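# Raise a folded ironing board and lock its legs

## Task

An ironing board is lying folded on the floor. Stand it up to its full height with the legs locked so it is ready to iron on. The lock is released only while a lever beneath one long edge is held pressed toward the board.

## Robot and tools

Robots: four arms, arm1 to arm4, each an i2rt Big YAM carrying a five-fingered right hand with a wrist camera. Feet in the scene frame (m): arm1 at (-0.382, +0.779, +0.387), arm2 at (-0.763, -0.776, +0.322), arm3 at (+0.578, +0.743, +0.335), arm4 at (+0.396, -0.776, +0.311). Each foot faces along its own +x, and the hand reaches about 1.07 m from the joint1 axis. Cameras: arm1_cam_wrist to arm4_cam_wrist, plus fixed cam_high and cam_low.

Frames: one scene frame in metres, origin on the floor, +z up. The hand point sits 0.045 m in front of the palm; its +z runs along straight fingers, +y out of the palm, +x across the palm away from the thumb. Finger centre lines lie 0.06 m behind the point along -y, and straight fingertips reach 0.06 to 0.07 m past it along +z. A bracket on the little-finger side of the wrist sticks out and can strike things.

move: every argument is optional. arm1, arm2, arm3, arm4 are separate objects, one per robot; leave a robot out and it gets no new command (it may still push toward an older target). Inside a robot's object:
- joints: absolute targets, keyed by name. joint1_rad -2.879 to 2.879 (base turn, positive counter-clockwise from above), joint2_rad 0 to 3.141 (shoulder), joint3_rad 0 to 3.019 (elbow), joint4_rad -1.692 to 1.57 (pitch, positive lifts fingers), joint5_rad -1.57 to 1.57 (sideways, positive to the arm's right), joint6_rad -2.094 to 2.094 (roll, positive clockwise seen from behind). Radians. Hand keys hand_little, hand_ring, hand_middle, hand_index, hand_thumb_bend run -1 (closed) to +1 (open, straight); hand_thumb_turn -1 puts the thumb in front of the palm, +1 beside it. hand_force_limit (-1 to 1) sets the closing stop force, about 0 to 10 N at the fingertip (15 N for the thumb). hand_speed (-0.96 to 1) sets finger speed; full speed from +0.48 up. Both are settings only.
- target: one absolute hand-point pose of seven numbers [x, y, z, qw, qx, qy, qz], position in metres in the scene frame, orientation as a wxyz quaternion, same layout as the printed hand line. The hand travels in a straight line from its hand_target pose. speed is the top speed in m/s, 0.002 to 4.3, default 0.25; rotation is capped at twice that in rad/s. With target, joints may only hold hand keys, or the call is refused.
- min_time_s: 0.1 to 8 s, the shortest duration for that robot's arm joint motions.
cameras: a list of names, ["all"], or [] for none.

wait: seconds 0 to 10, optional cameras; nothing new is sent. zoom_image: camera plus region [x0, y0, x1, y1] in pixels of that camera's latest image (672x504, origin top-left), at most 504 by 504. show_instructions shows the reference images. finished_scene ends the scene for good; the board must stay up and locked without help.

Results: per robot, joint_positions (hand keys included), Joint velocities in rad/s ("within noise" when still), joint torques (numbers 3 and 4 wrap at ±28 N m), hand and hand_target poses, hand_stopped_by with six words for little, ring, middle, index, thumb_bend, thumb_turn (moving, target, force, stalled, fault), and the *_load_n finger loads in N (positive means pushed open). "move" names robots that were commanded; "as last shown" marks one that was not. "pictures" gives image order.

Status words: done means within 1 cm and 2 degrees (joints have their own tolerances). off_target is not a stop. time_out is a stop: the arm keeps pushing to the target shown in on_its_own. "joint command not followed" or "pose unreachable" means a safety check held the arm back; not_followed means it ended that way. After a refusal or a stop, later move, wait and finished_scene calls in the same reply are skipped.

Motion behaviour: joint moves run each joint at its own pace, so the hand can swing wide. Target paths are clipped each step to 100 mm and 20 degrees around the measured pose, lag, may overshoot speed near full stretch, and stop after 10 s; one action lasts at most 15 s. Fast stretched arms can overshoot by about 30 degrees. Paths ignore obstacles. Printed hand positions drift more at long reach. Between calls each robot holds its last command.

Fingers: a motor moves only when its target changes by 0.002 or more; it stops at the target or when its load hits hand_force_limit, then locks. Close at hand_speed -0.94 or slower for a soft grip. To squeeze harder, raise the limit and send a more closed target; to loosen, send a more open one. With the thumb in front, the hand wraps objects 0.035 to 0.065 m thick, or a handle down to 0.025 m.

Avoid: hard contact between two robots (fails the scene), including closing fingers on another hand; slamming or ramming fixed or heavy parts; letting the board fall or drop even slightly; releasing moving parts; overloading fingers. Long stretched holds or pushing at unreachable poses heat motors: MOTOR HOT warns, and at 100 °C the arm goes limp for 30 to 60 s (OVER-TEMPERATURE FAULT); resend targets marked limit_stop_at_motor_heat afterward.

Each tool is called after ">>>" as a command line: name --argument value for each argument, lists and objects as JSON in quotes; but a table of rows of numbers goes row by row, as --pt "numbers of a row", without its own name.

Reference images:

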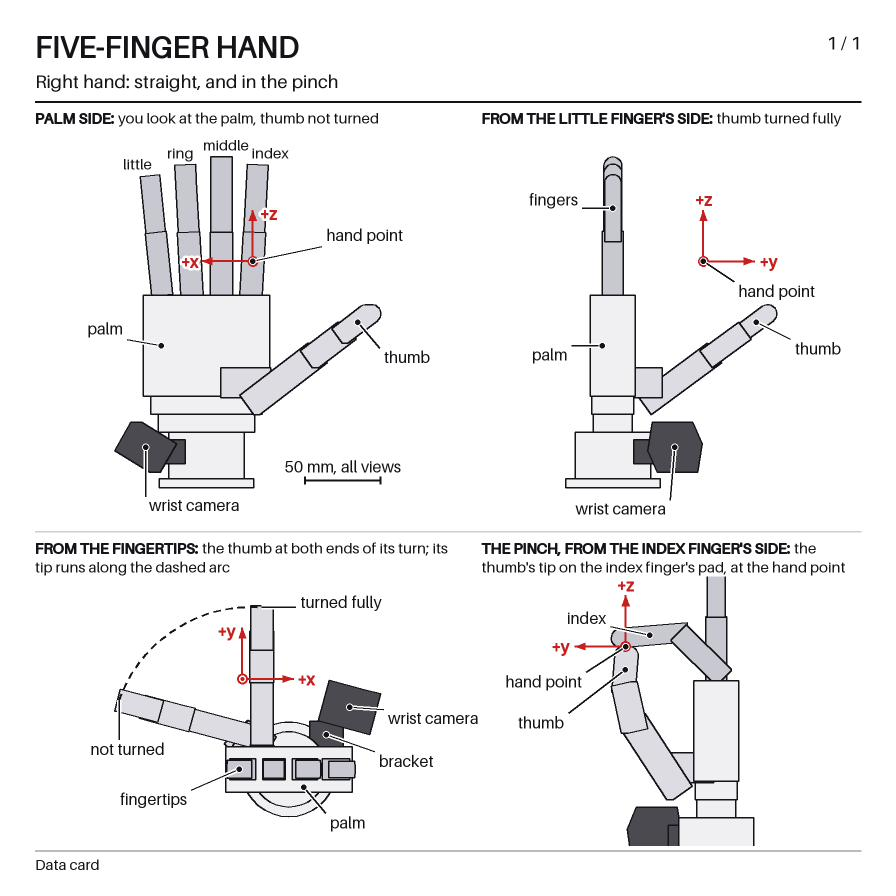

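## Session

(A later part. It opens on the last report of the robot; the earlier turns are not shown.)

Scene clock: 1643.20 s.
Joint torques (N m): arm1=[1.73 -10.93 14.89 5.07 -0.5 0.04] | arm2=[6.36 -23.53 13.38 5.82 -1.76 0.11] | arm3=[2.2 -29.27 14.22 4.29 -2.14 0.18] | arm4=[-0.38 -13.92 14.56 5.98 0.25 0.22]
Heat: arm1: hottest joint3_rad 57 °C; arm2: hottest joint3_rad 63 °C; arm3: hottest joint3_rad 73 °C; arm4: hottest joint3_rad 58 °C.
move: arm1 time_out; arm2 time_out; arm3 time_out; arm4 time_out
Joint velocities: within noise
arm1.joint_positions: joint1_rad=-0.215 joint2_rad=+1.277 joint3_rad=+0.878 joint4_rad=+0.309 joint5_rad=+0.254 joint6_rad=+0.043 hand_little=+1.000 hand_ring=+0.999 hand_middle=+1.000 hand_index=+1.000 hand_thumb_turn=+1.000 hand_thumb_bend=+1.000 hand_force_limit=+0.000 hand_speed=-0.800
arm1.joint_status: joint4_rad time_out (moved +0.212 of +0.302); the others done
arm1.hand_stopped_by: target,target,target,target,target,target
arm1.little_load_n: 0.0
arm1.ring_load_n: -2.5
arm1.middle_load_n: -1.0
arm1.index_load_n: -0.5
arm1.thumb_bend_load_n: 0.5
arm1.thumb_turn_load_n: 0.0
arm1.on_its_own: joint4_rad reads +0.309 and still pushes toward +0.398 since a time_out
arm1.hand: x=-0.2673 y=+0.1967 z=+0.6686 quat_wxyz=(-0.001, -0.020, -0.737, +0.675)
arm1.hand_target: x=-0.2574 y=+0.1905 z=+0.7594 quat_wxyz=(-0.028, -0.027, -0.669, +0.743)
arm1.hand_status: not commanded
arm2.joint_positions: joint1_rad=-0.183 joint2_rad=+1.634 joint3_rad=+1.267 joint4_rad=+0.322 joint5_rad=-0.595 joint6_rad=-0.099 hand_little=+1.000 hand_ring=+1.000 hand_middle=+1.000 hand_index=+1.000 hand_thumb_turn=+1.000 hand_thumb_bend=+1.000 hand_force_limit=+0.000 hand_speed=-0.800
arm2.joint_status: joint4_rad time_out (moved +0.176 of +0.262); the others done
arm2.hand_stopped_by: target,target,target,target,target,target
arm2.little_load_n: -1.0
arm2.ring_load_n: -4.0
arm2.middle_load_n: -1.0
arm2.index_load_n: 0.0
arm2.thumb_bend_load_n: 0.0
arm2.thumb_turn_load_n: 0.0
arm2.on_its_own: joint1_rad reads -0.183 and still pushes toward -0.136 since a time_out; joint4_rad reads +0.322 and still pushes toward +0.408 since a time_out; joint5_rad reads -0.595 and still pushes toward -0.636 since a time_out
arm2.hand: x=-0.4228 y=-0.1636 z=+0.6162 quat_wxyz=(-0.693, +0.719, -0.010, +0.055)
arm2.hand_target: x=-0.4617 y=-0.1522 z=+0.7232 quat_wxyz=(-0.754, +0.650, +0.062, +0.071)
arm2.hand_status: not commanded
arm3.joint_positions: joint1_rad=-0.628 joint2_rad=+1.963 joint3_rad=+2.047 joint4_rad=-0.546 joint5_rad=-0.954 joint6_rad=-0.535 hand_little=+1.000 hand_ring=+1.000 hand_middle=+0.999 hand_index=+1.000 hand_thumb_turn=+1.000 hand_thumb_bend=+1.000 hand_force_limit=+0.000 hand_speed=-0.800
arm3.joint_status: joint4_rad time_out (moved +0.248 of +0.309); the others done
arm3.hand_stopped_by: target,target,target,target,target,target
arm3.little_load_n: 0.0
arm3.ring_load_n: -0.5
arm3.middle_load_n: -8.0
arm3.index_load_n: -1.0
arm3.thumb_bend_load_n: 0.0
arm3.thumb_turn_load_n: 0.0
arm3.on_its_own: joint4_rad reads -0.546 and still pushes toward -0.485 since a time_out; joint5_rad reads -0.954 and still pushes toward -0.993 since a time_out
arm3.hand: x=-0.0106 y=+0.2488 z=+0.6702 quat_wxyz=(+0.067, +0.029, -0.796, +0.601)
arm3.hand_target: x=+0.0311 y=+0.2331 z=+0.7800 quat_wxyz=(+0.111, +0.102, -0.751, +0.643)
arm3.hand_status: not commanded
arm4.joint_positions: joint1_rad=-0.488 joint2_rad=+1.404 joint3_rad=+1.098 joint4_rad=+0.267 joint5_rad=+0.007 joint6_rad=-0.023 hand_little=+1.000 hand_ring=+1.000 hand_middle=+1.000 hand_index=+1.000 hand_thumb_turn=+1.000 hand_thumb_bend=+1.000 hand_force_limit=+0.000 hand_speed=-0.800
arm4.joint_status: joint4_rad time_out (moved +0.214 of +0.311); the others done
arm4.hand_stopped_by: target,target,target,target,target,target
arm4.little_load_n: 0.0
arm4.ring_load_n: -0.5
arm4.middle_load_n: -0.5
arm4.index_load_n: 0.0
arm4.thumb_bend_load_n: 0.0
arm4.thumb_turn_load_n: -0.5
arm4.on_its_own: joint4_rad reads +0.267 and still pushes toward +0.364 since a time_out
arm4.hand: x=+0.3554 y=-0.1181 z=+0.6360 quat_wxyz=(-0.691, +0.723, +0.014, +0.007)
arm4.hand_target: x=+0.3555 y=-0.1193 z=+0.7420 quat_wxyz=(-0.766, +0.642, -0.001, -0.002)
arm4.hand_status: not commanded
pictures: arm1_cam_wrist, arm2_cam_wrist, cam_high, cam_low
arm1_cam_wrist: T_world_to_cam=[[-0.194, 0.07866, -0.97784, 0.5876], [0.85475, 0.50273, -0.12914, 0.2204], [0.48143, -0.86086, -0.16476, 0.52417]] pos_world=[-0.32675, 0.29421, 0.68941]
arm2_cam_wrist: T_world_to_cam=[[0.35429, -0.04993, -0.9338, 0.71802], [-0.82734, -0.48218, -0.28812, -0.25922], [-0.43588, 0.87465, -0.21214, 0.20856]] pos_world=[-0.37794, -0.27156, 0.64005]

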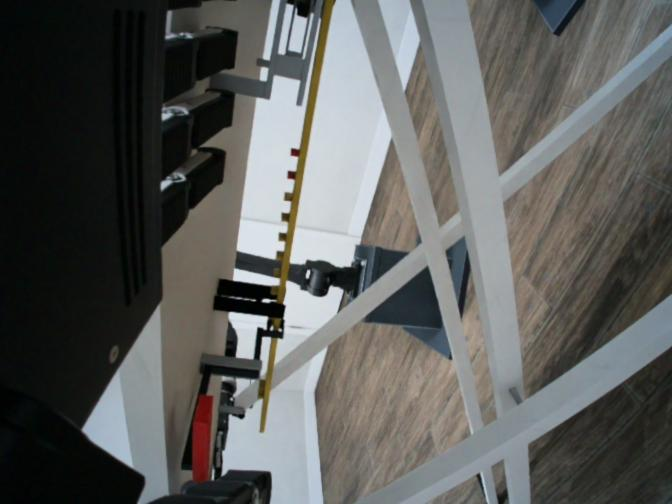

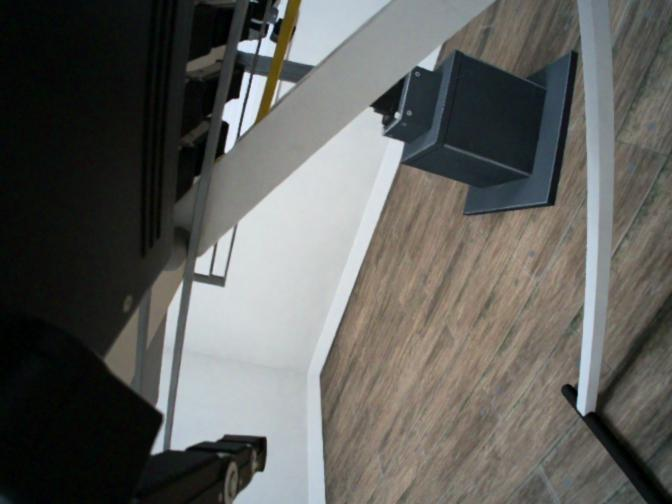

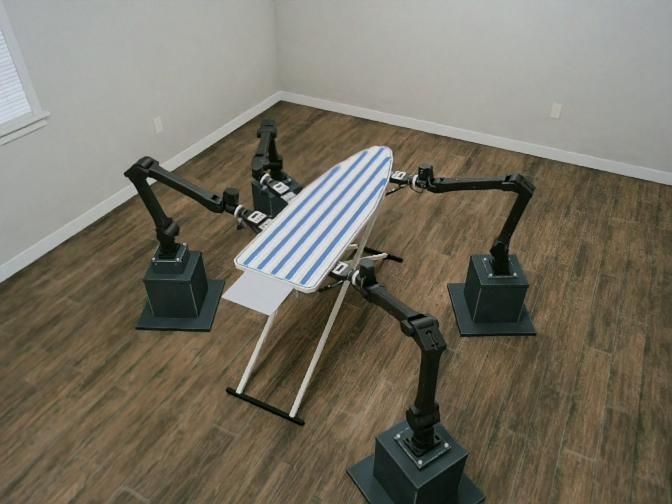

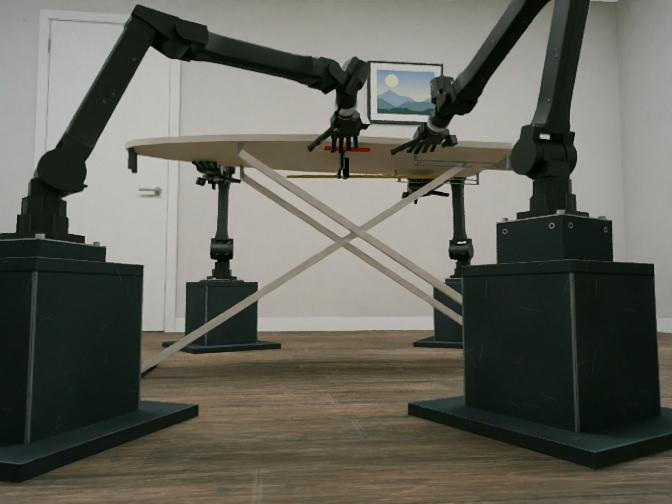

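>>> move --arm3 '{"joints": {"joint2_rad": 1.90, "joint3_rad": 1.98, "joint4_rad": -0.48}, "min_time_s": 2.5}' --cameras '["cam_low", "arm1_cam_wrist"]'

>>> zoom_image --camera "arm1_cam_wrist" --region '[170, 240, 350, 490]'

>>> zoom_image --camera "cam_low" --region '[270, 80, 530, 290]'

Scene clock: 1659.20 s.
Joint torques (N m): arm1=[1.9 -11.22 15.57 5.05 -0.5 0.04] | arm2=[5.25 -23.24 13.78 5.76 -1.41 0.07] | arm3=[2.26 -25 11.89 3.29 -1.33 0.12] | arm4=[-0.38 -14.68 14.91 6.05 0.27 0.22]
Heat: arm1: hottest joint3_rad 52 °C; arm2: hottest joint3_rad 61 °C; arm3: hottest joint3_rad 70 °C; arm4: hottest joint3_rad 57 °C.
move: arm3 done
Joint velocities: within noise
arm1, arm2, arm4: as last shown
arm1.joint_positions: joint1_rad=-0.215 joint2_rad=+1.284 joint3_rad=+0.870 joint4_rad=+0.309 joint5_rad=+0.254 joint6_rad=+0.043 hand_little=+1.000 hand_ring=+0.999 hand_middle=+1.000 hand_index=+1.000 hand_thumb_turn=+1.000 hand_thumb_bend=+1.000 hand_force_limit=+0.000 hand_speed=-0.800
arm1.ring_load_n: -3.0
arm1.thumb_bend_load_n: 0.0
arm1.on_its_own: joint4_rad reads +0.309 and still pushes toward +0.398 since a time_out
arm1.hand: x=-0.2675 y=+0.1978 z=+0.6599 quat_wxyz=(+0.000, -0.019, -0.742, +0.670)
arm1.hand_target: x=-0.2574 y=+0.1906 z=+0.7595 quat_wxyz=(-0.028, -0.027, -0.668, +0.743)
arm2.joint_positions: joint1_rad=-0.183 joint2_rad=+1.638 joint3_rad=+1.260 joint4_rad=+0.322 joint5_rad=-0.603 joint6_rad=-0.098 hand_little=+1.000 hand_ring=+1.000 hand_middle=+1.000 hand_index=+1.000 hand_thumb_turn=+1.000 hand_thumb_bend=+1.000 hand_force_limit=+0.000 hand_speed=-0.800
arm2.little_load_n: -0.5
arm2.middle_load_n: -1.5
arm2.index_load_n: -0.5
arm2.on_its_own: joint1_rad reads -0.183 and still pushes toward -0.136 since a time_out; joint4_rad reads +0.322 and still pushes toward +0.408 since a time_out; joint5_rad reads -0.603 and still pushes toward -0.636 since a time_out
arm2.hand: x=-0.4252 y=-0.1643 z=+0.6091 quat_wxyz=(-0.690, +0.722, -0.010, +0.049)
arm2.hand_target: x=-0.4617 y=-0.1522 z=+0.7233 quat_wxyz=(-0.755, +0.649, +0.062, +0.071)
arm3.joint_positions: joint1_rad=-0.628 joint2_rad=+1.957 joint3_rad=+1.962 joint4_rad=-0.517 joint5_rad=-0.973 joint6_rad=-0.529 hand_little=+1.000 hand_ring=+1.000 hand_middle=+1.000 hand_index=+1.000 hand_thumb_turn=+1.000 hand_thumb_bend=+1.000 hand_force_limit=+0.000 hand_speed=-0.800
arm3.joint_status: all done
arm3.hand_stopped_by: target,target,target,target,target,target
arm3.little_load_n: 0.0
arm3.ring_load_n: -2.0
arm3.middle_load_n: -1.5
arm3.index_load_n: 0.0
arm3.thumb_bend_load_n: 0.0
arm3.thumb_turn_load_n: 0.0
arm3.hand: x=+0.0002 y=+0.2522 z=+0.6358 quat_wxyz=(+0.041, +0.019, -0.802, +0.596)
arm3.hand_target: x=+0.0268 y=+0.2315 z=+0.6925 quat_wxyz=(+0.059, +0.065, -0.780, +0.620)
arm3.hand_status: not commanded
arm4.joint_positions: joint1_rad=-0.486 joint2_rad=+1.412 joint3_rad=+1.094 joint4_rad=+0.267 joint5_rad=+0.006 joint6_rad=-0.023 hand_little=+1.000 hand_ring=+1.000 hand_middle=+1.000 hand_index=+1.000 hand_thumb_turn=+1.000 hand_thumb_bend=+1.000 hand_force_limit=+0.000 hand_speed=-0.800
arm4.little_load_n: -0.5
arm4.ring_load_n: 0.0
arm4.middle_load_n: 0.0
arm4.on_its_own: joint4_rad reads +0.267 and still pushes toward +0.364 since a time_out
arm4.hand: x=+0.3539 y=-0.1174 z=+0.6280 quat_wxyz=(-0.686, +0.727, +0.015, +0.006)
arm4.hand_target: x=+0.3554 y=-0.1193 z=+0.7423 quat_wxyz=(-0.766, +0.642, -0.001, -0.002)
pictures: arm1_cam_wrist, cam_low
arm1_cam_wrist: T_world_to_cam=[[-0.1972, 0.09241, -0.976, 0.57424], [0.85427, 0.50462, -0.12483, 0.21557], [0.48097, -0.85838, -0.17846, 0.53211]] pos_world=[-0.32684, 0.2949, 0.68233]

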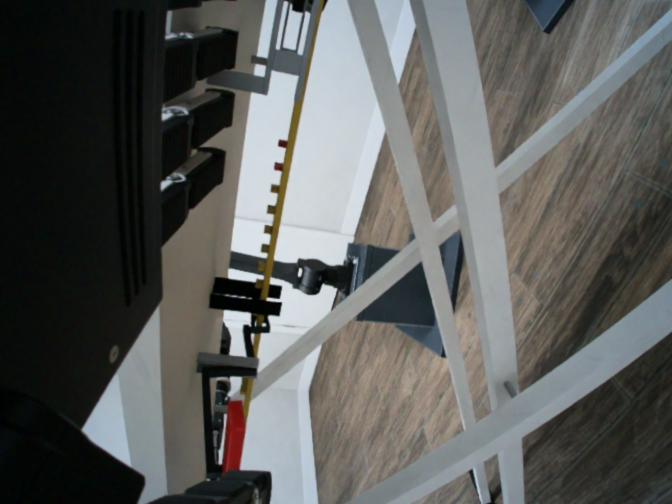

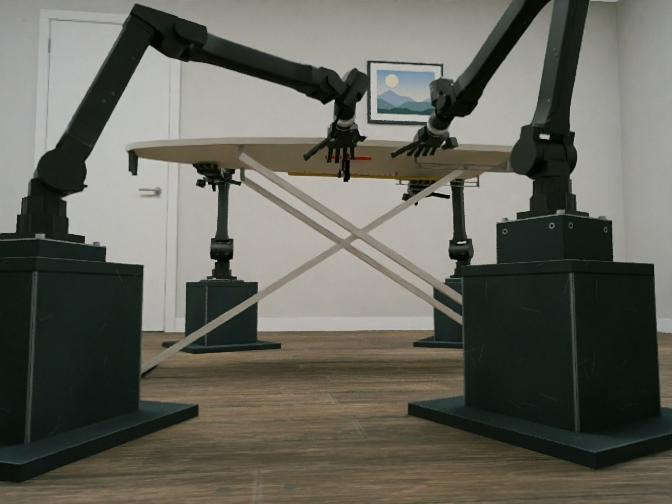

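Scaled by 2.016 from the camera's image (finer frame: 960x720).

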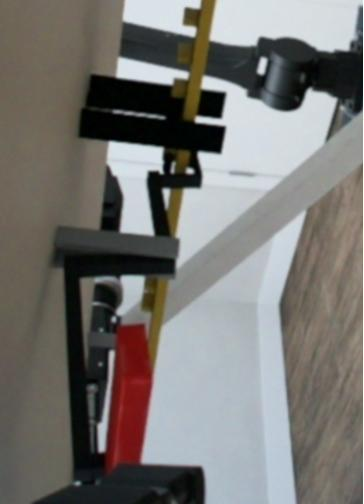

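Scaled by 1.938.

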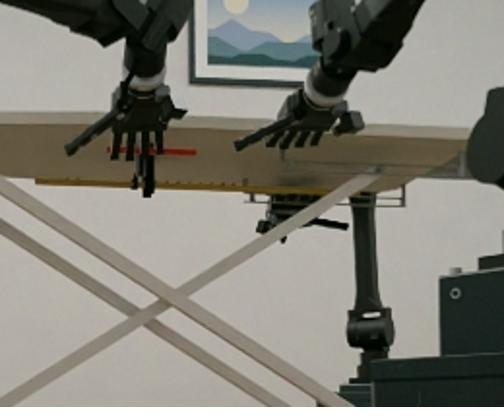

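>>> move --arm1 '{"joints": {"joint2_rad": 1.32, "joint3_rad": 0.83, "joint4_rad": 0.43}, "min_time_s": 3}' --arm2 '{"joints": {"joint2_rad": 1.64, "joint3_rad": 1.24, "joint4_rad": 0.42}, "min_time_s": 3}' --arm3 '{"joints": {"joint2_rad": 1.91, "joint3_rad": 1.88, "joint4_rad": -0.38}, "min_time_s": 3}' --arm4 '{"joints": {"joint2_rad": 1.42, "joint3_rad": 1.05, "joint4_rad": 0.35}, "min_time_s": 3}' --cameras '["cam_low", "cam_high", "arm1_cam_wrist", "arm2_cam_wrist"]'

>>> zoom_image --camera "cam_low" --region '[270, 80, 530, 290]'

Scene clock: 1676.93 s.
Joint torques (N m): arm1=[1.85 -5.89 10.69 2.92 -0.17 0.05] | arm2=[4.54 -18.49 8.73 3.62 -1.35 -0.06] | arm3=[0.85 -23 10.86 2.88 -0.77 0.06] | arm4=[-0.5 -9.35 9.5 2.78 0.08 0.08]
Heat: arm1: hottest joint3_rad 49 °C; arm2: hottest joint3_rad 63 °C; arm3: hottest joint3_rad 65 °C; arm4: hottest joint3_rad 55 °C.
move: arm1 done; arm2 done; arm3 done; arm4 done
Joint velocities: within noise
arm1.joint_positions: joint1_rad=-0.215 joint2_rad=+1.296 joint3_rad=+0.812 joint4_rad=+0.403 joint5_rad=+0.244 joint6_rad=+0.043 hand_little=+1.000 hand_ring=+1.000 hand_middle=+1.000 hand_index=+1.000 hand_thumb_turn=+1.000 hand_thumb_bend=+1.000 hand_force_limit=+0.000 hand_speed=-0.800
arm1.joint_status: all done
arm1.hand_stopped_by: target,target,target,target,target,target
arm1.little_load_n: 0.0
arm1.ring_load_n: -0.5
arm1.middle_load_n: 0.0
arm1.index_load_n: 0.0
arm1.thumb_bend_load_n: 0.0
arm1.thumb_turn_load_n: 0.0
arm1.hand: x=-0.2665 y=+0.2029 z=+0.6427 quat_wxyz=(-0.006, -0.018, -0.734, +0.679)
arm1.hand_target: x=-0.2574 y=+0.1947 z=+0.6472 quat_wxyz=(-0.013, -0.014, -0.727, +0.686)
arm1.hand_status: not commanded
arm2.joint_positions: joint1_rad=-0.176 joint2_rad=+1.662 joint3_rad=+1.242 joint4_rad=+0.388 joint5_rad=-0.605 joint6_rad=-0.085 hand_little=+1.000 hand_ring=+1.000 hand_middle=+1.000 hand_index=+1.000 hand_thumb_turn=+1.000 hand_thumb_bend=+1.000 hand_force_limit=+0.000 hand_speed=-0.800
arm2.joint_status: all done
arm2.hand_stopped_by: target,target,target,target,target,target
arm2.little_load_n: -0.5
arm2.ring_load_n: -2.5
arm2.middle_load_n: 0.0
arm2.index_load_n: 0.0
arm2.thumb_bend_load_n: 0.0
arm2.thumb_turn_load_n: 0.0
arm2.on_its_own: joint5_rad reads -0.605 and still pushes toward -0.636 since a time_out
arm2.hand: x=-0.4282 y=-0.1583 z=+0.5974 quat_wxyz=(-0.697, +0.715, -0.007, +0.046)
arm2.hand_target: x=-0.4597 y=-0.1478 z=+0.6183 quat_wxyz=(-0.713, +0.699, +0.030, +0.035)
arm2.hand_status: not commanded
arm3.joint_positions: joint1_rad=-0.612 joint2_rad=+1.948 joint3_rad=+1.874 joint4_rad=-0.407 joint5_rad=-0.985 joint6_rad=-0.523 hand_little=+1.000 hand_ring=+1.000 hand_middle=+1.000 hand_index=+1.000 hand_thumb_turn=+1.000 hand_thumb_bend=+1.000 hand_force_limit=+0.000 hand_speed=-0.800
arm3.joint_status: all done
arm3.hand_stopped_by: target,target,target,target,target,target
arm3.little_load_n: -1.0
arm3.ring_load_n: 0.0
arm3.middle_load_n: 0.0
arm3.index_load_n: 0.0
arm3.thumb_bend_load_n: 0.0
arm3.thumb_turn_load_n: -0.5
arm3.hand: x=+0.0101 y=+0.2426 z=+0.6128 quat_wxyz=(+0.041, +0.034, -0.795, +0.604)
arm3.hand_target: x=+0.0241 y=+0.2305 z=+0.6473 quat_wxyz=(+0.056, +0.062, -0.781, +0.618)
arm3.hand_status: not commanded
arm4.joint_positions: joint1_rad=-0.486 joint2_rad=+1.413 joint3_rad=+1.047 joint4_rad=+0.329 joint5_rad=+0.012 joint6_rad=-0.007 hand_little=+1.000 hand_ring=+1.000 hand_middle=+1.000 hand_index=+1.000 hand_thumb_turn=+1.000 hand_thumb_bend=+1.000 hand_force_limit=+0.000 hand_speed=-0.800
arm4.joint_status: all done
arm4.hand_stopped_by: target,target,target,target,target,target
arm4.little_load_n: 0.0
arm4.ring_load_n: 0.0
arm4.middle_load_n: 0.0
arm4.index_load_n: 0.0
arm4.thumb_bend_load_n: 0.0
arm4.thumb_turn_load_n: 0.0
arm4.hand: x=+0.3542 y=-0.1220 z=+0.6150 quat_wxyz=(-0.692, +0.722, +0.007, +0.003)
arm4.hand_target: x=+0.3562 y=-0.1185 z=+0.6186 quat_wxyz=(-0.698, +0.716, +0.000, +0.000)
arm4.hand_status: not commanded
pictures: arm1_cam_wrist, arm2_cam_wrist, cam_high, cam_low
arm1_cam_wrist: T_world_to_cam=[[-0.19164, 0.06746, -0.97914, 0.56568], [0.85018, 0.50987, -0.13128, 0.21197], [0.49038, -0.8576, -0.15506, 0.52033]] pos_world=[-0.32696, 0.3, 0.66239]
arm2_cam_wrist: T_world_to_cam=[[0.3487, -0.03375, -0.93663, 0.7044], [-0.82076, -0.49349, -0.28778, -0.26572], [-0.4525, 0.8691, -0.19978, 0.18236]] pos_world=[-0.3812, -0.26584, 0.61972]

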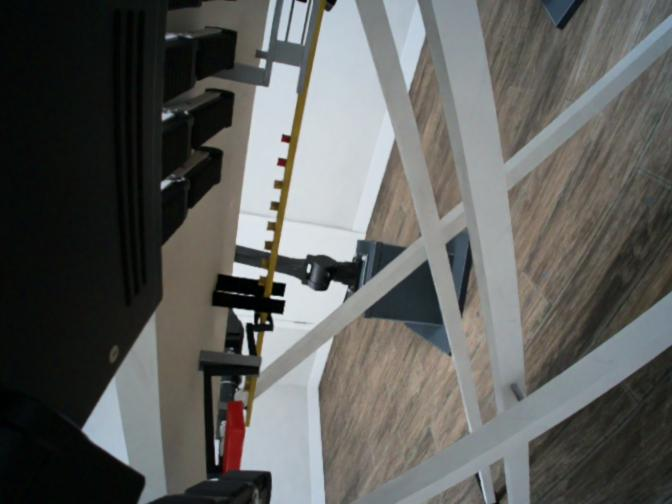

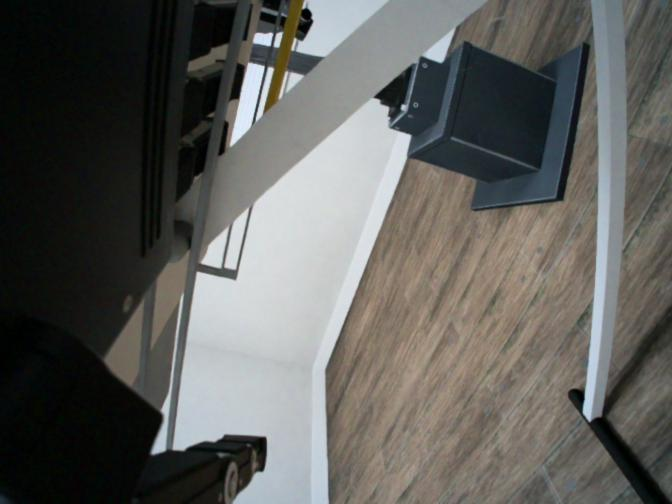

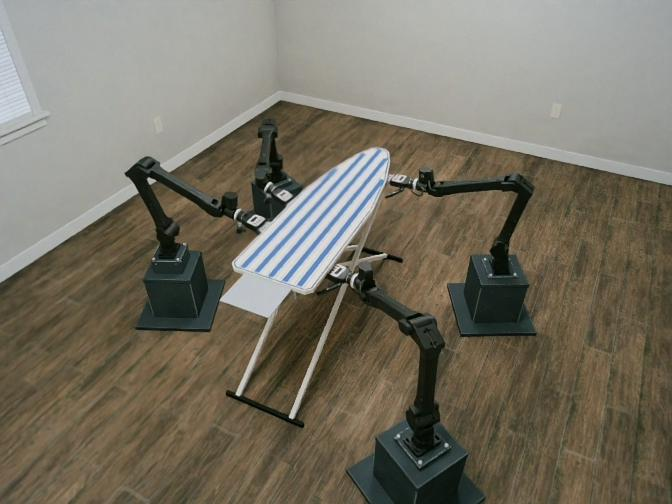

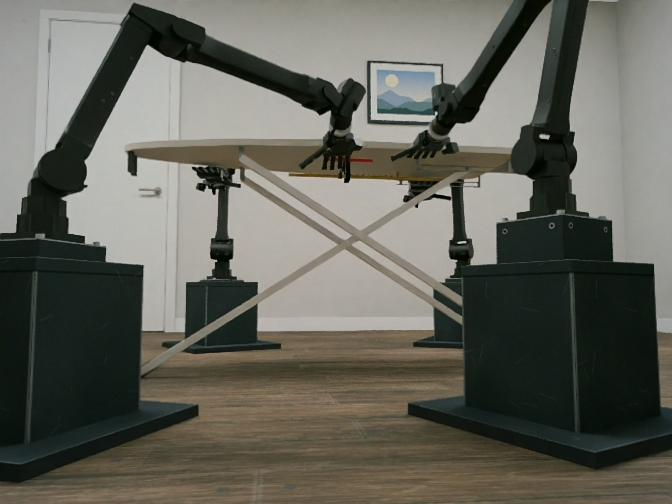

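Scaled by 1.938.

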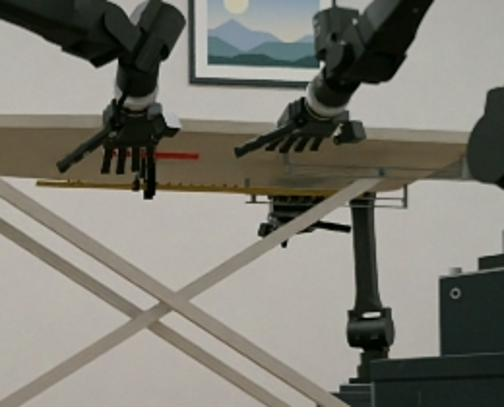

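>>> move --arm1 '{"target": [-0.267, 0.203, 0.605, 0, 0, 0.743, -0.669], "speed": 0.04}' --arm2 '{"target": [-0.428, -0.162, 0.56, 0.669, -0.743, 0, 0], "speed": 0.04}' --arm3 '{"target": [0.01, 0.245, 0.575, -0.041, -0.034, 0.795, -0.604], "speed": 0.04}' --arm4 '{"target": [0.354, -0.125, 0.58, 0.669, -0.743, 0, 0], "speed": 0.04}' --cameras '["cam_low", "cam_high"]'

>>> zoom_image --camera "cam_low" --region '[110, 80, 530, 290]'

Scene clock: 1737.43 s.
Joint torques (N m): arm1=[0.44 -7.24 8.98 2.67 -0.1 -0.08] | arm2=[1.26 -13.86 8.76 0.51 -1.24 -0.17] | arm3=[-1.26 -18.49 10.29 2.62 -0.39 0.01] | arm4=[0.03 -9.17 9.32 1.7 0.07 0.06]
Heat: arm1: hottest joint3_rad 41 °C; arm2: hottest joint3_rad 50 °C; arm3: hottest joint2_rad 52 °C; arm4: hottest joint3_rad 44 °C.
move: arm1 done; arm2 off_target; arm3 done; arm4 done
Joint velocities: within noise
arm1.joint_positions: joint1_rad=-0.215 joint2_rad=+1.339 joint3_rad=+0.768 joint4_rad=+0.451 joint5_rad=+0.225 joint6_rad=+0.026 hand_little=+1.000 hand_ring=+1.000 hand_middle=+1.000 hand_index=+1.000 hand_thumb_turn=+1.000 hand_thumb_bend=+1.000 hand_force_limit=+0.000 hand_speed=-0.800
arm1.joint_status: not commanded
arm1.hand_stopped_by: target,target,target,target,target,target
arm1.little_load_n: 0.0
arm1.ring_load_n: 0.0
arm1.middle_load_n: 0.0
arm1.index_load_n: 0.0
arm1.thumb_bend_load_n: 0.0
arm1.thumb_turn_load_n: 0.0
arm1.hand: x=-0.2643 y=+0.2070 z=+0.6043 quat_wxyz=(-0.004, -0.002, -0.747, +0.664)
arm1.hand_target: x=-0.2670 y=+0.2031 z=+0.6049 quat_wxyz=(+0.000, +0.000, -0.743, +0.669)
arm1.hand_status: done (0.005 m and 0.9 deg from the pose sent, 0.038 m and 2.6 deg at the start)
arm2.joint_positions: joint1_rad=-0.194 joint2_rad=+1.677 joint3_rad=+1.267 joint4_rad=+0.345 joint5_rad=-0.670 joint6_rad=-0.084 hand_little=+1.000 hand_ring=+1.000 hand_middle=+1.000 hand_index=+1.000 hand_thumb_turn=+1.000 hand_thumb_bend=+1.000 hand_force_limit=+0.000 hand_speed=-0.800
arm2.joint_status: not commanded
arm2.hand_stopped_by: target,target,target,target,target,target
arm2.little_load_n: 0.0
arm2.ring_load_n: 0.0
arm2.middle_load_n: 0.0
arm2.index_load_n: 0.5
arm2.thumb_bend_load_n: 0.0
arm2.thumb_turn_load_n: 0.0
arm2.hand: x=-0.4266 y=-0.1619 z=+0.5929 quat_wxyz=(-0.690, +0.724, +0.002, +0.022)
arm2.hand_target: x=-0.4287 y=-0.1628 z=+0.5608 quat_wxyz=(-0.670, +0.742, +0.000, +0.000)
arm2.hand_status: off_target (0.033 m and 4.1 deg from the pose sent, 0.037 m and 7.0 deg at the start)
arm3.joint_positions: joint1_rad=-0.611 joint2_rad=+1.947 joint3_rad=+1.789 joint4_rad=-0.337 joint5_rad=-0.988 joint6_rad=-0.523 hand_little=+1.000 hand_ring=+1.000 hand_middle=+1.000 hand_index=+1.000 hand_thumb_turn=+1.000 hand_thumb_bend=+1.000 hand_force_limit=+0.000 hand_speed=-0.800
arm3.joint_status: not commanded
arm3.hand_stopped_by: target,target,target,target,target,target
arm3.little_load_n: 0.0
arm3.ring_load_n: -0.5
arm3.middle_load_n: 0.0
arm3.index_load_n: 0.0
arm3.thumb_bend_load_n: 0.0
arm3.thumb_turn_load_n: 0.0
arm3.hand: x=+0.0164 y=+0.2451 z=+0.5801 quat_wxyz=(+0.035, +0.032, -0.797, +0.602)
arm3.hand_target: x=+0.0102 y=+0.2450 z=+0.5750 quat_wxyz=(+0.041, +0.034, -0.795, +0.604)
arm3.hand_status: done (0.008 m and 0.7 deg from the pose sent, 0.038 m and 0.0 deg at the start)
arm4.joint_positions: joint1_rad=-0.486 joint2_rad=+1.429 joint3_rad=+1.016 joint4_rad=+0.327 joint5_rad=+0.017 joint6_rad=-0.006 hand_little=+1.000 hand_ring=+1.000 hand_middle=+1.000 hand_index=+1.000 hand_thumb_turn=+1.000 hand_thumb_bend=+1.000 hand_force_limit=+0.000 hand_speed=-0.800
arm4.joint_status: not commanded
arm4.hand_stopped_by: target,target,target,target,target,target
arm4.little_load_n: 0.0
arm4.ring_load_n: 0.0
arm4.middle_load_n: 0.0
arm4.index_load_n: 0.0
arm4.thumb_bend_load_n: 0.0
arm4.thumb_turn_load_n: -0.5
arm4.hand: x=+0.3554 y=-0.1265 z=+0.5852 quat_wxyz=(-0.674, +0.739, +0.005, +0.005)
arm4.hand_target: x=+0.3541 y=-0.1251 z=+0.5799 quat_wxyz=(-0.669, +0.743, +0.000, +0.000)
arm4.hand_status: done (0.006 m and 1.1 deg from the pose sent, 0.035 m and 3.6 deg at the start)
pictures: cam_high, cam_low

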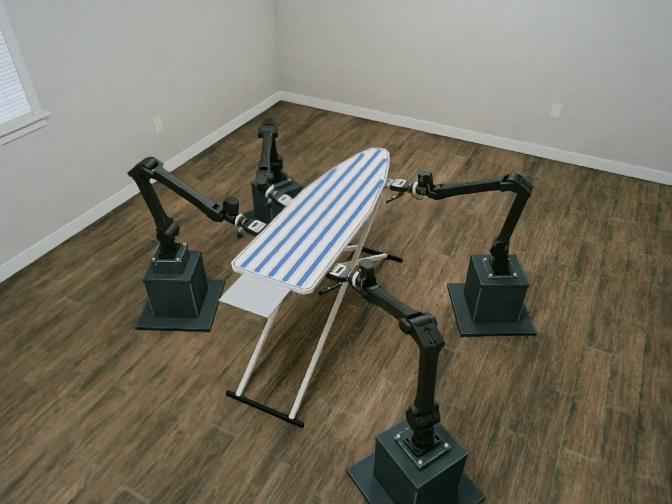

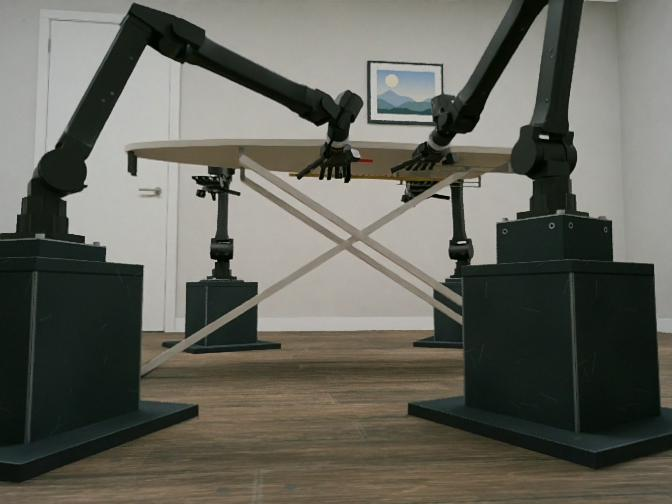

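Scaled by 1.200.

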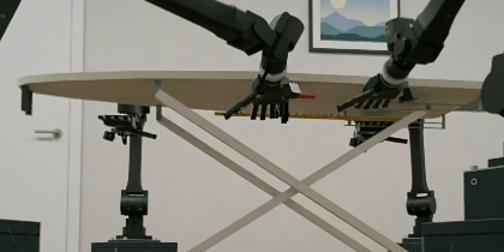

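>>> move --arm1 '{"target": [-0.264, 0.33, 0.60, 0, 0, 0.743, -0.669], "speed": 0.1}' --arm2 '{"target": [-0.428, -0.28, 0.594, 0.69, -0.724, 0, 0], "speed": 0.08}' --arm3 '{"target": [0.016, 0.34, 0.58, -0.041, -0.034, 0.795, -0.604], "speed": 0.1}' --cameras '["cam_low", "cam_high", "arm2_cam_wrist", "arm1_cam_wrist"]'

Scene clock: 1751.70 s.
Joint torques (N m): arm1=[1.85 -4.31 9.4 1.73 0.09 0.04] | arm2=[1.32 -14.15 9.06 3.02 -0.25 0.12] | arm3=[-1.85 -20.42 10.06 1.21 -0.71 -0.08] | arm4=[-0.03 -9 9.31 1.7 0.09 0.07]
Heat: arm1: hottest joint3_rad 39 °C; arm2: hottest joint3_rad 49 °C; arm3: hottest joint3_rad 51 °C; arm4: hottest joint3_rad 43 °C.
move: arm1 done; arm2 off_target; arm3 off_target
Joint velocities: within noise
arm1.joint_positions: joint1_rad=-0.120 joint2_rad=+0.988 joint3_rad=+0.479 joint4_rad=+0.393 joint5_rad=+0.330 joint6_rad=+0.026 hand_little=+1.000 hand_ring=+1.000 hand_middle=+1.000 hand_index=+1.000 hand_thumb_turn=+1.000 hand_thumb_bend=+1.000 hand_force_limit=+0.000 hand_speed=-0.800
arm1.joint_status: not commanded
arm1.hand_stopped_by: target,target,target,target,target,target
arm1.little_load_n: 0.0
arm1.ring_load_n: 0.0
arm1.middle_load_n: 0.0
arm1.index_load_n: 0.0
arm1.thumb_bend_load_n: 0.0
arm1.thumb_turn_load_n: 0.0
arm1.hand: x=-0.2686 y=+0.3286 z=+0.5956 quat_wxyz=(+0.004, -0.002, -0.745, +0.667)
arm1.hand_target: x=-0.2641 y=+0.3299 z=+0.6000 quat_wxyz=(+0.000, +0.000, -0.743, +0.669)
arm1.hand_status: done (0.007 m and 0.6 deg from the pose sent, 0.123 m and 0.9 deg at the start)
arm2.joint_positions: joint1_rad=-0.350 joint2_rad=+1.492 joint3_rad=+1.036 joint4_rad=+0.345 joint5_rad=-0.864 joint6_rad=-0.083 hand_little=+1.000 hand_ring=+1.000 hand_middle=+1.000 hand_index=+1.000 hand_thumb_turn=+1.000 hand_thumb_bend=+1.000 hand_force_limit=+0.000 hand_speed=-0.800
arm2.joint_status: not commanded
arm2.hand_stopped_by: target,target,target,target,target,target
arm2.little_load_n: 0.0
arm2.ring_load_n: 0.0
arm2.middle_load_n: 0.0
arm2.index_load_n: 0.0
arm2.thumb_bend_load_n: 0.0
arm2.thumb_turn_load_n: -0.5
arm2.hand: x=-0.4342 y=-0.2758 z=+0.5841 quat_wxyz=(-0.682, +0.731, +0.001, -0.008)
arm2.hand_target: x=-0.4281 y=-0.2800 z=+0.5940 quat_wxyz=(-0.690, +0.724, +0.000, +0.000)
arm2.hand_status: off_target (0.012 m and 1.5 deg from the pose sent, 0.118 m and 2.5 deg at the start)
arm3.joint_positions: joint1_rad=-0.733 joint2_rad=+1.866 joint3_rad=+1.642 joint4_rad=-0.389 joint5_rad=-1.095 joint6_rad=-0.645 hand_little=+1.000 hand_ring=+1.000 hand_middle=+1.000 hand_index=+1.000 hand_thumb_turn=+1.000 hand_thumb_bend=+1.000 hand_force_limit=+0.000 hand_speed=-0.800
arm3.joint_status: not commanded
arm3.hand_stopped_by: target,target,target,target,target,target
arm3.little_load_n: 0.0
arm3.ring_load_n: 0.0
arm3.middle_load_n: 0.0
arm3.index_load_n: 0.0
arm3.thumb_bend_load_n: 0.0
arm3.thumb_turn_load_n: 0.0
arm3.hand: x=+0.0170 y=+0.3327 z=+0.5632 quat_wxyz=(+0.029, +0.028, -0.798, +0.601)
arm3.hand_target: x=+0.0161 y=+0.3398 z=+0.5798 quat_wxyz=(+0.041, +0.034, -0.795, +0.604)
arm3.hand_status: off_target (0.018 m and 1.6 deg from the pose sent, 0.095 m and 0.7 deg at the start)
arm4: as last shown
arm4.thumb_turn_load_n: 0.0
pictures: arm1_cam_wrist, arm2_cam_wrist, cam_high, cam_low
arm1_cam_wrist: T_world_to_cam=[[-0.22641, 0.09595, -0.96929, 0.4862], [0.84007, 0.52289, -0.14446, 0.14424], [0.49298, -0.84698, -0.19899, 0.64515]] pos_world=[-0.32914, 0.42435, 0.62049]
arm2_cam_wrist: T_world_to_cam=[[0.28631, -0.04723, -0.95697, 0.67126], [-0.79286, -0.57246, -0.20896, -0.38817], [-0.53796, 0.81857, -0.20135, 0.2289]] pos_world=[-0.37682, -0.37788, 0.60736]

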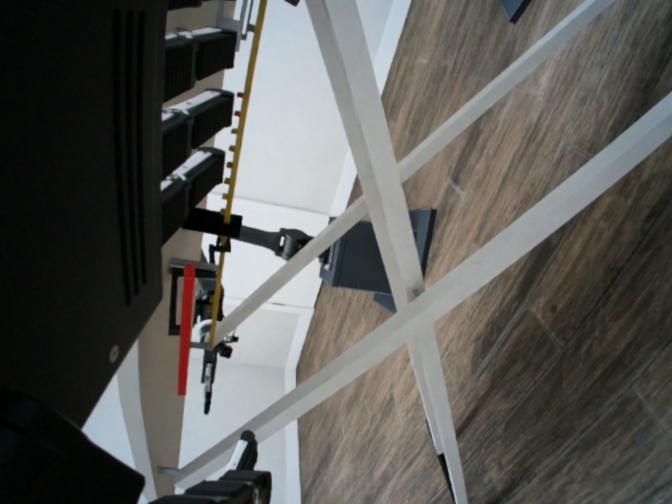

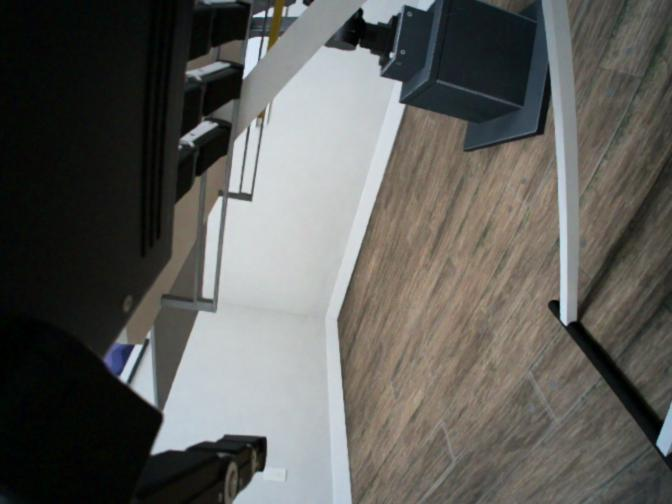

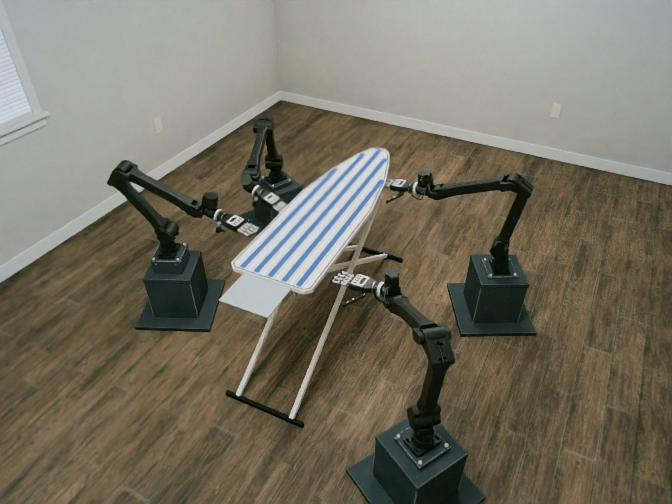

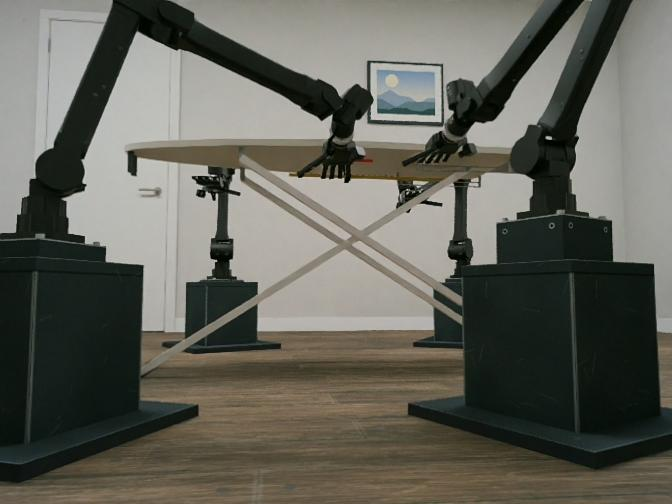

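>>> zoom_image --camera "arm2_cam_wrist" --region '[150, 0, 400, 330]'

>>> zoom_image --camera "arm1_cam_wrist" --region '[140, 0, 500, 504]'

Scaled by 1.527 from the camera's image (finer frame: 960x720).

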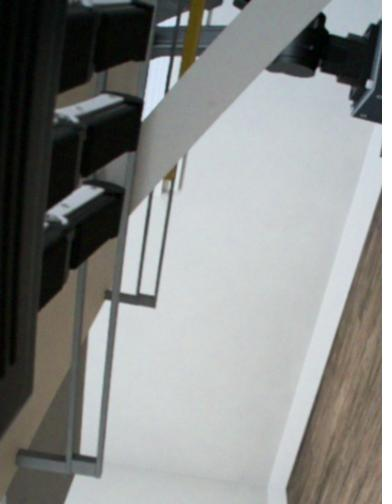

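Scaled by 1.000.

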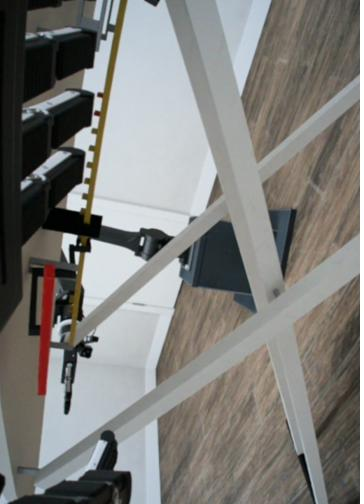

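>>> move --arm2 '{"target": [-0.29, -0.28, 0.60, 0.6717, -0.7199, 0.1269, -0.1184], "speed": 0.1}' --arm3 '{"target": [0.43, 0.33, 0.60, 0, 0, 0.7314, -0.682], "speed": 0.2}'

>>> move --arm1 '{"target": [0.01, 0.34, 0.60, 0, 0, 0.7071, -0.7071], "speed": 0.15}' --cameras '["cam_low", "cam_high", "arm2_cam_wrist", "arm1_cam_wrist", "arm3_cam_wrist"]'

Scene clock: 1856.33 s.
Joint torques (N m): arm1=[1.79 -4.25 9.42 1.72 0.09 0.05] | arm2=[0.62 -14.45 12.56 1.58 0.07 0.12] | arm3=[-0.26 -4.66 10.25 2.99 0.03 0.13] | arm4=[0.03 -9.17 9.31 1.7 0.09 0.08]
Heat: arm1: hottest joint3_rad 35 °C; arm2: hottest joint3_rad 48 °C; arm3: hottest joint3_rad 47 °C; arm4: hottest joint3_rad 40 °C.
move: arm2 off_target; arm3 done
Joint velocities: within noise
arm1, arm4: as last shown
arm2.joint_positions: joint1_rad=-0.431 joint2_rad=+1.596 joint3_rad=+1.172 joint4_rad=+0.321 joint5_rad=-0.604 joint6_rad=-0.070 hand_little=+1.000 hand_ring=+1.000 hand_middle=+1.000 hand_index=+1.000 hand_thumb_turn=+1.000 hand_thumb_bend=+1.000 hand_force_limit=+0.000 hand_speed=-0.800
arm2.joint_status: not commanded
arm2.hand_stopped_by: target,target,target,target,target,target
arm2.little_load_n: 0.0
arm2.ring_load_n: 0.0
arm2.middle_load_n: 0.0
arm2.index_load_n: 0.0
arm2.thumb_bend_load_n: 0.0
arm2.thumb_turn_load_n: 0.0
arm2.hand: x=-0.3080 y=-0.2804 z=+0.5857 quat_wxyz=(-0.667, +0.726, -0.120, +0.112)
arm2.hand_target: x=-0.2906 y=-0.2808 z=+0.6000 quat_wxyz=(-0.672, +0.720, -0.127, +0.119)
arm2.hand_status: off_target (0.023 m and 1.4 deg from the pose sent, 0.145 m and 20.7 deg at the start)
arm3.joint_positions: joint1_rad=-0.236 joint2_rad=+0.929 joint3_rad=+0.584 joint4_rad=+0.241 joint5_rad=-0.683 joint6_rad=-0.060 hand_little=+1.000 hand_ring=+1.000 hand_middle=+1.000 hand_index=+1.000 hand_thumb_turn=+1.000 hand_thumb_bend=+1.000 hand_force_limit=+0.000 hand_speed=-0.800
arm3.joint_status: not commanded
arm3.hand_stopped_by: target,target,target,target,target,target
arm3.little_load_n: -0.5
arm3.ring_load_n: 0.0
arm3.middle_load_n: 0.0
arm3.index_load_n: 0.0
arm3.thumb_bend_load_n: 0.0
arm3.thumb_turn_load_n: 0.0
arm3.hand: x=+0.4284 y=+0.3329 z=+0.5924 quat_wxyz=(-0.002, -0.004, -0.739, +0.674)
arm3.hand_target: x=+0.4300 y=+0.3301 z=+0.6000 quat_wxyz=(+0.000, +0.000, -0.731, +0.682)
arm3.hand_status: done (0.008 m and 1.4 deg from the pose sent, 0.415 m and 12.9 deg at the start)
arm4.little_load_n: -0.5
arm4.thumb_turn_load_n: -0.5
pictures: none

Scene clock: 1858.80 s.
Joint torques (N m): arm1=[1.03 -8.7 11.21 2.33 0.11 -0.06] | arm2=[-0.03 -14.51 12.18 1.59 0.02 0.1] | arm3=[-0.26 -4.66 10.24 2.99 0.03 0.14] | arm4=[-0.09 -9.05 9.32 1.72 0.09 0.08]
Heat: arm1: hottest joint3_rad 35 °C; arm2: hottest joint3_rad 48 °C; arm3: hottest joint3_rad 47 °C; arm4: hottest joint3_rad 40 °C.
move: arm1 off_target
Joint velocities: within noise
arm1.joint_positions: joint1_rad=+0.534 joint2_rad=+1.507 joint3_rad=+0.786 joint4_rad=+0.666 joint5_rad=+0.979 joint6_rad=+0.003 hand_little=+1.000 hand_ring=+1.000 hand_middle=+1.000 hand_index=+1.000 hand_thumb_turn=+1.000 hand_thumb_bend=+1.000 hand_force_limit=+0.000 hand_speed=-0.800
arm1.joint_status: not commanded
arm1.hand_stopped_by: target,target,target,target,target,target
arm1.little_load_n: 0.0
arm1.ring_load_n: 0.0
arm1.middle_load_n: 0.0
arm1.index_load_n: 0.0
arm1.thumb_bend_load_n: 0.0
arm1.thumb_turn_load_n: 0.0
arm1.hand: x=-0.0034 y=+0.3472 z=+0.5788 quat_wxyz=(+0.013, +0.011, -0.718, +0.696)
arm1.hand_target: x=+0.0092 y=+0.3409 z=+0.6002 quat_wxyz=(+0.000, +0.000, -0.707, +0.707)
arm1.hand_status: off_target (0.026 m and 2.6 deg from the pose sent, 0.279 m and 6.3 deg at the start)
arm2, arm3, arm4: as last shown
arm3.little_load_n: 0.0
arm3.thumb_turn_load_n: -0.5
arm3.hand: x=+0.4285 y=+0.3329 z=+0.5924 quat_wxyz=(-0.002, -0.004, -0.739, +0.674)
arm4.little_load_n: 0.0
pictures: arm1_cam_wrist, arm2_cam_wrist, arm3_cam_wrist, cam_high, cam_low
arm1_cam_wrist: T_world_to_cam=[[-0.25734, 0.01784, -0.96616, 0.55333], [0.83023, 0.51569, -0.21161, -0.0493], [0.49446, -0.85659, -0.14751, 0.50042]] pos_world=[-0.06412, 0.44421, 0.59799]
arm2_cam_wrist: T_world_to_cam=[[0.26113, -0.15851, -0.9522, 0.59468], [-0.93713, -0.27819, -0.21069, -0.25131], [-0.2315, 0.94736, -0.22119, 0.44305]] pos_world=[-0.28823, -0.39538, 0.6113]
arm3_cam_wrist: T_world_to_cam=[[-0.20678, 0.11429, -0.97169, 0.62494], [0.83904, 0.53155, -0.11603, -0.46706], [0.50324, -0.83928, -0.20581, 0.30412]] pos_world=[0.36806, 0.43208, 0.61564]

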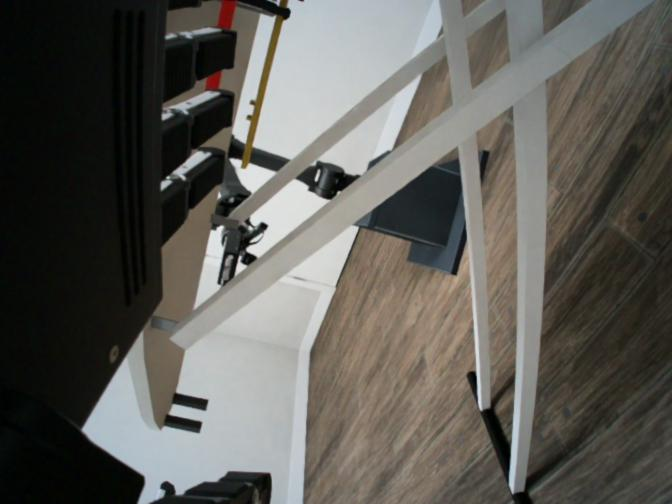

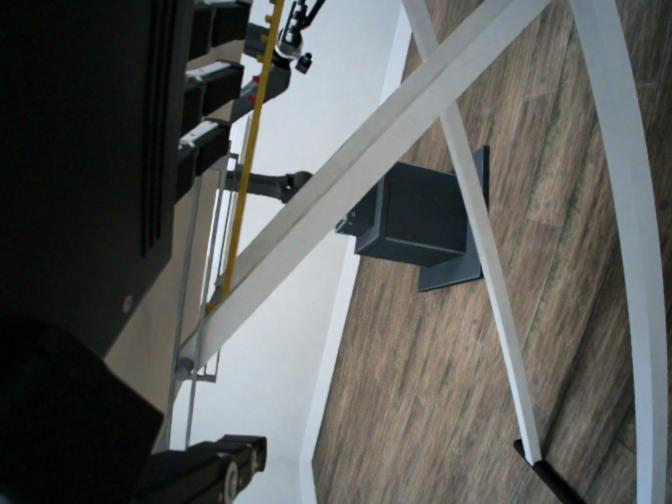

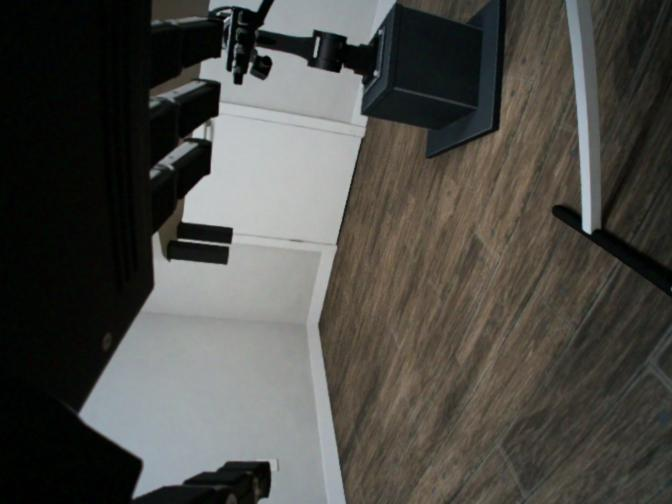

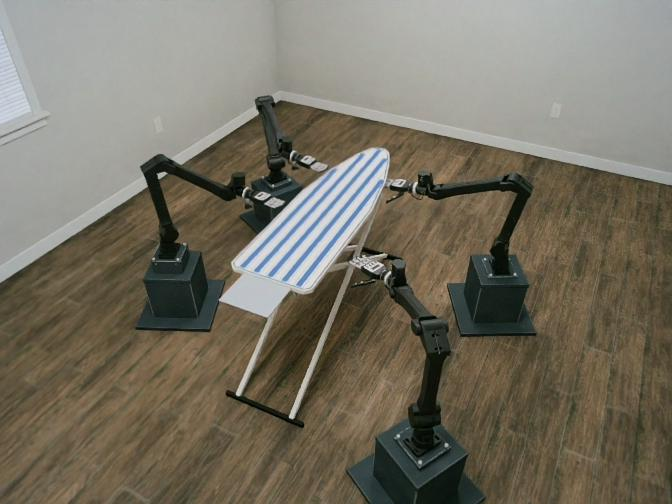

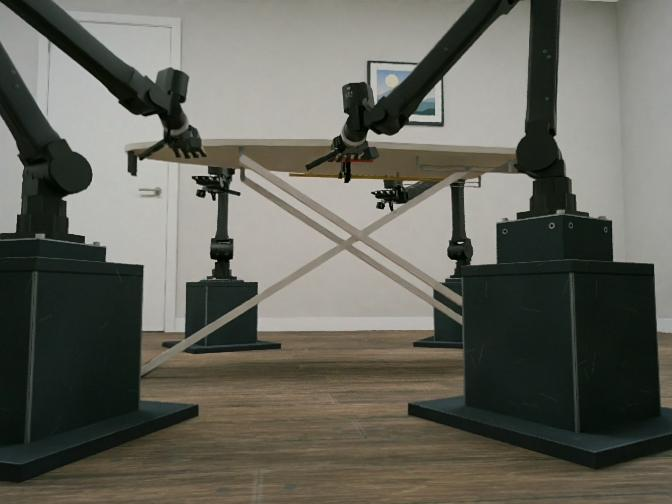

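>>> zoom_image --camera "cam_low" --region '[260, 70, 440, 220]'

>>> zoom_image --camera "arm1_cam_wrist" --region '[150, 0, 330, 220]'

Scaled by 2.800.

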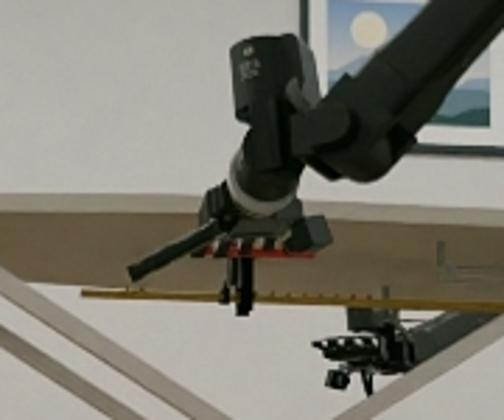

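Scaled by 2.291 from the camera's image (finer frame: 960x720).

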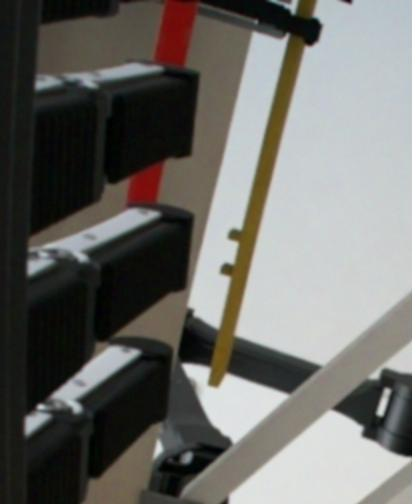

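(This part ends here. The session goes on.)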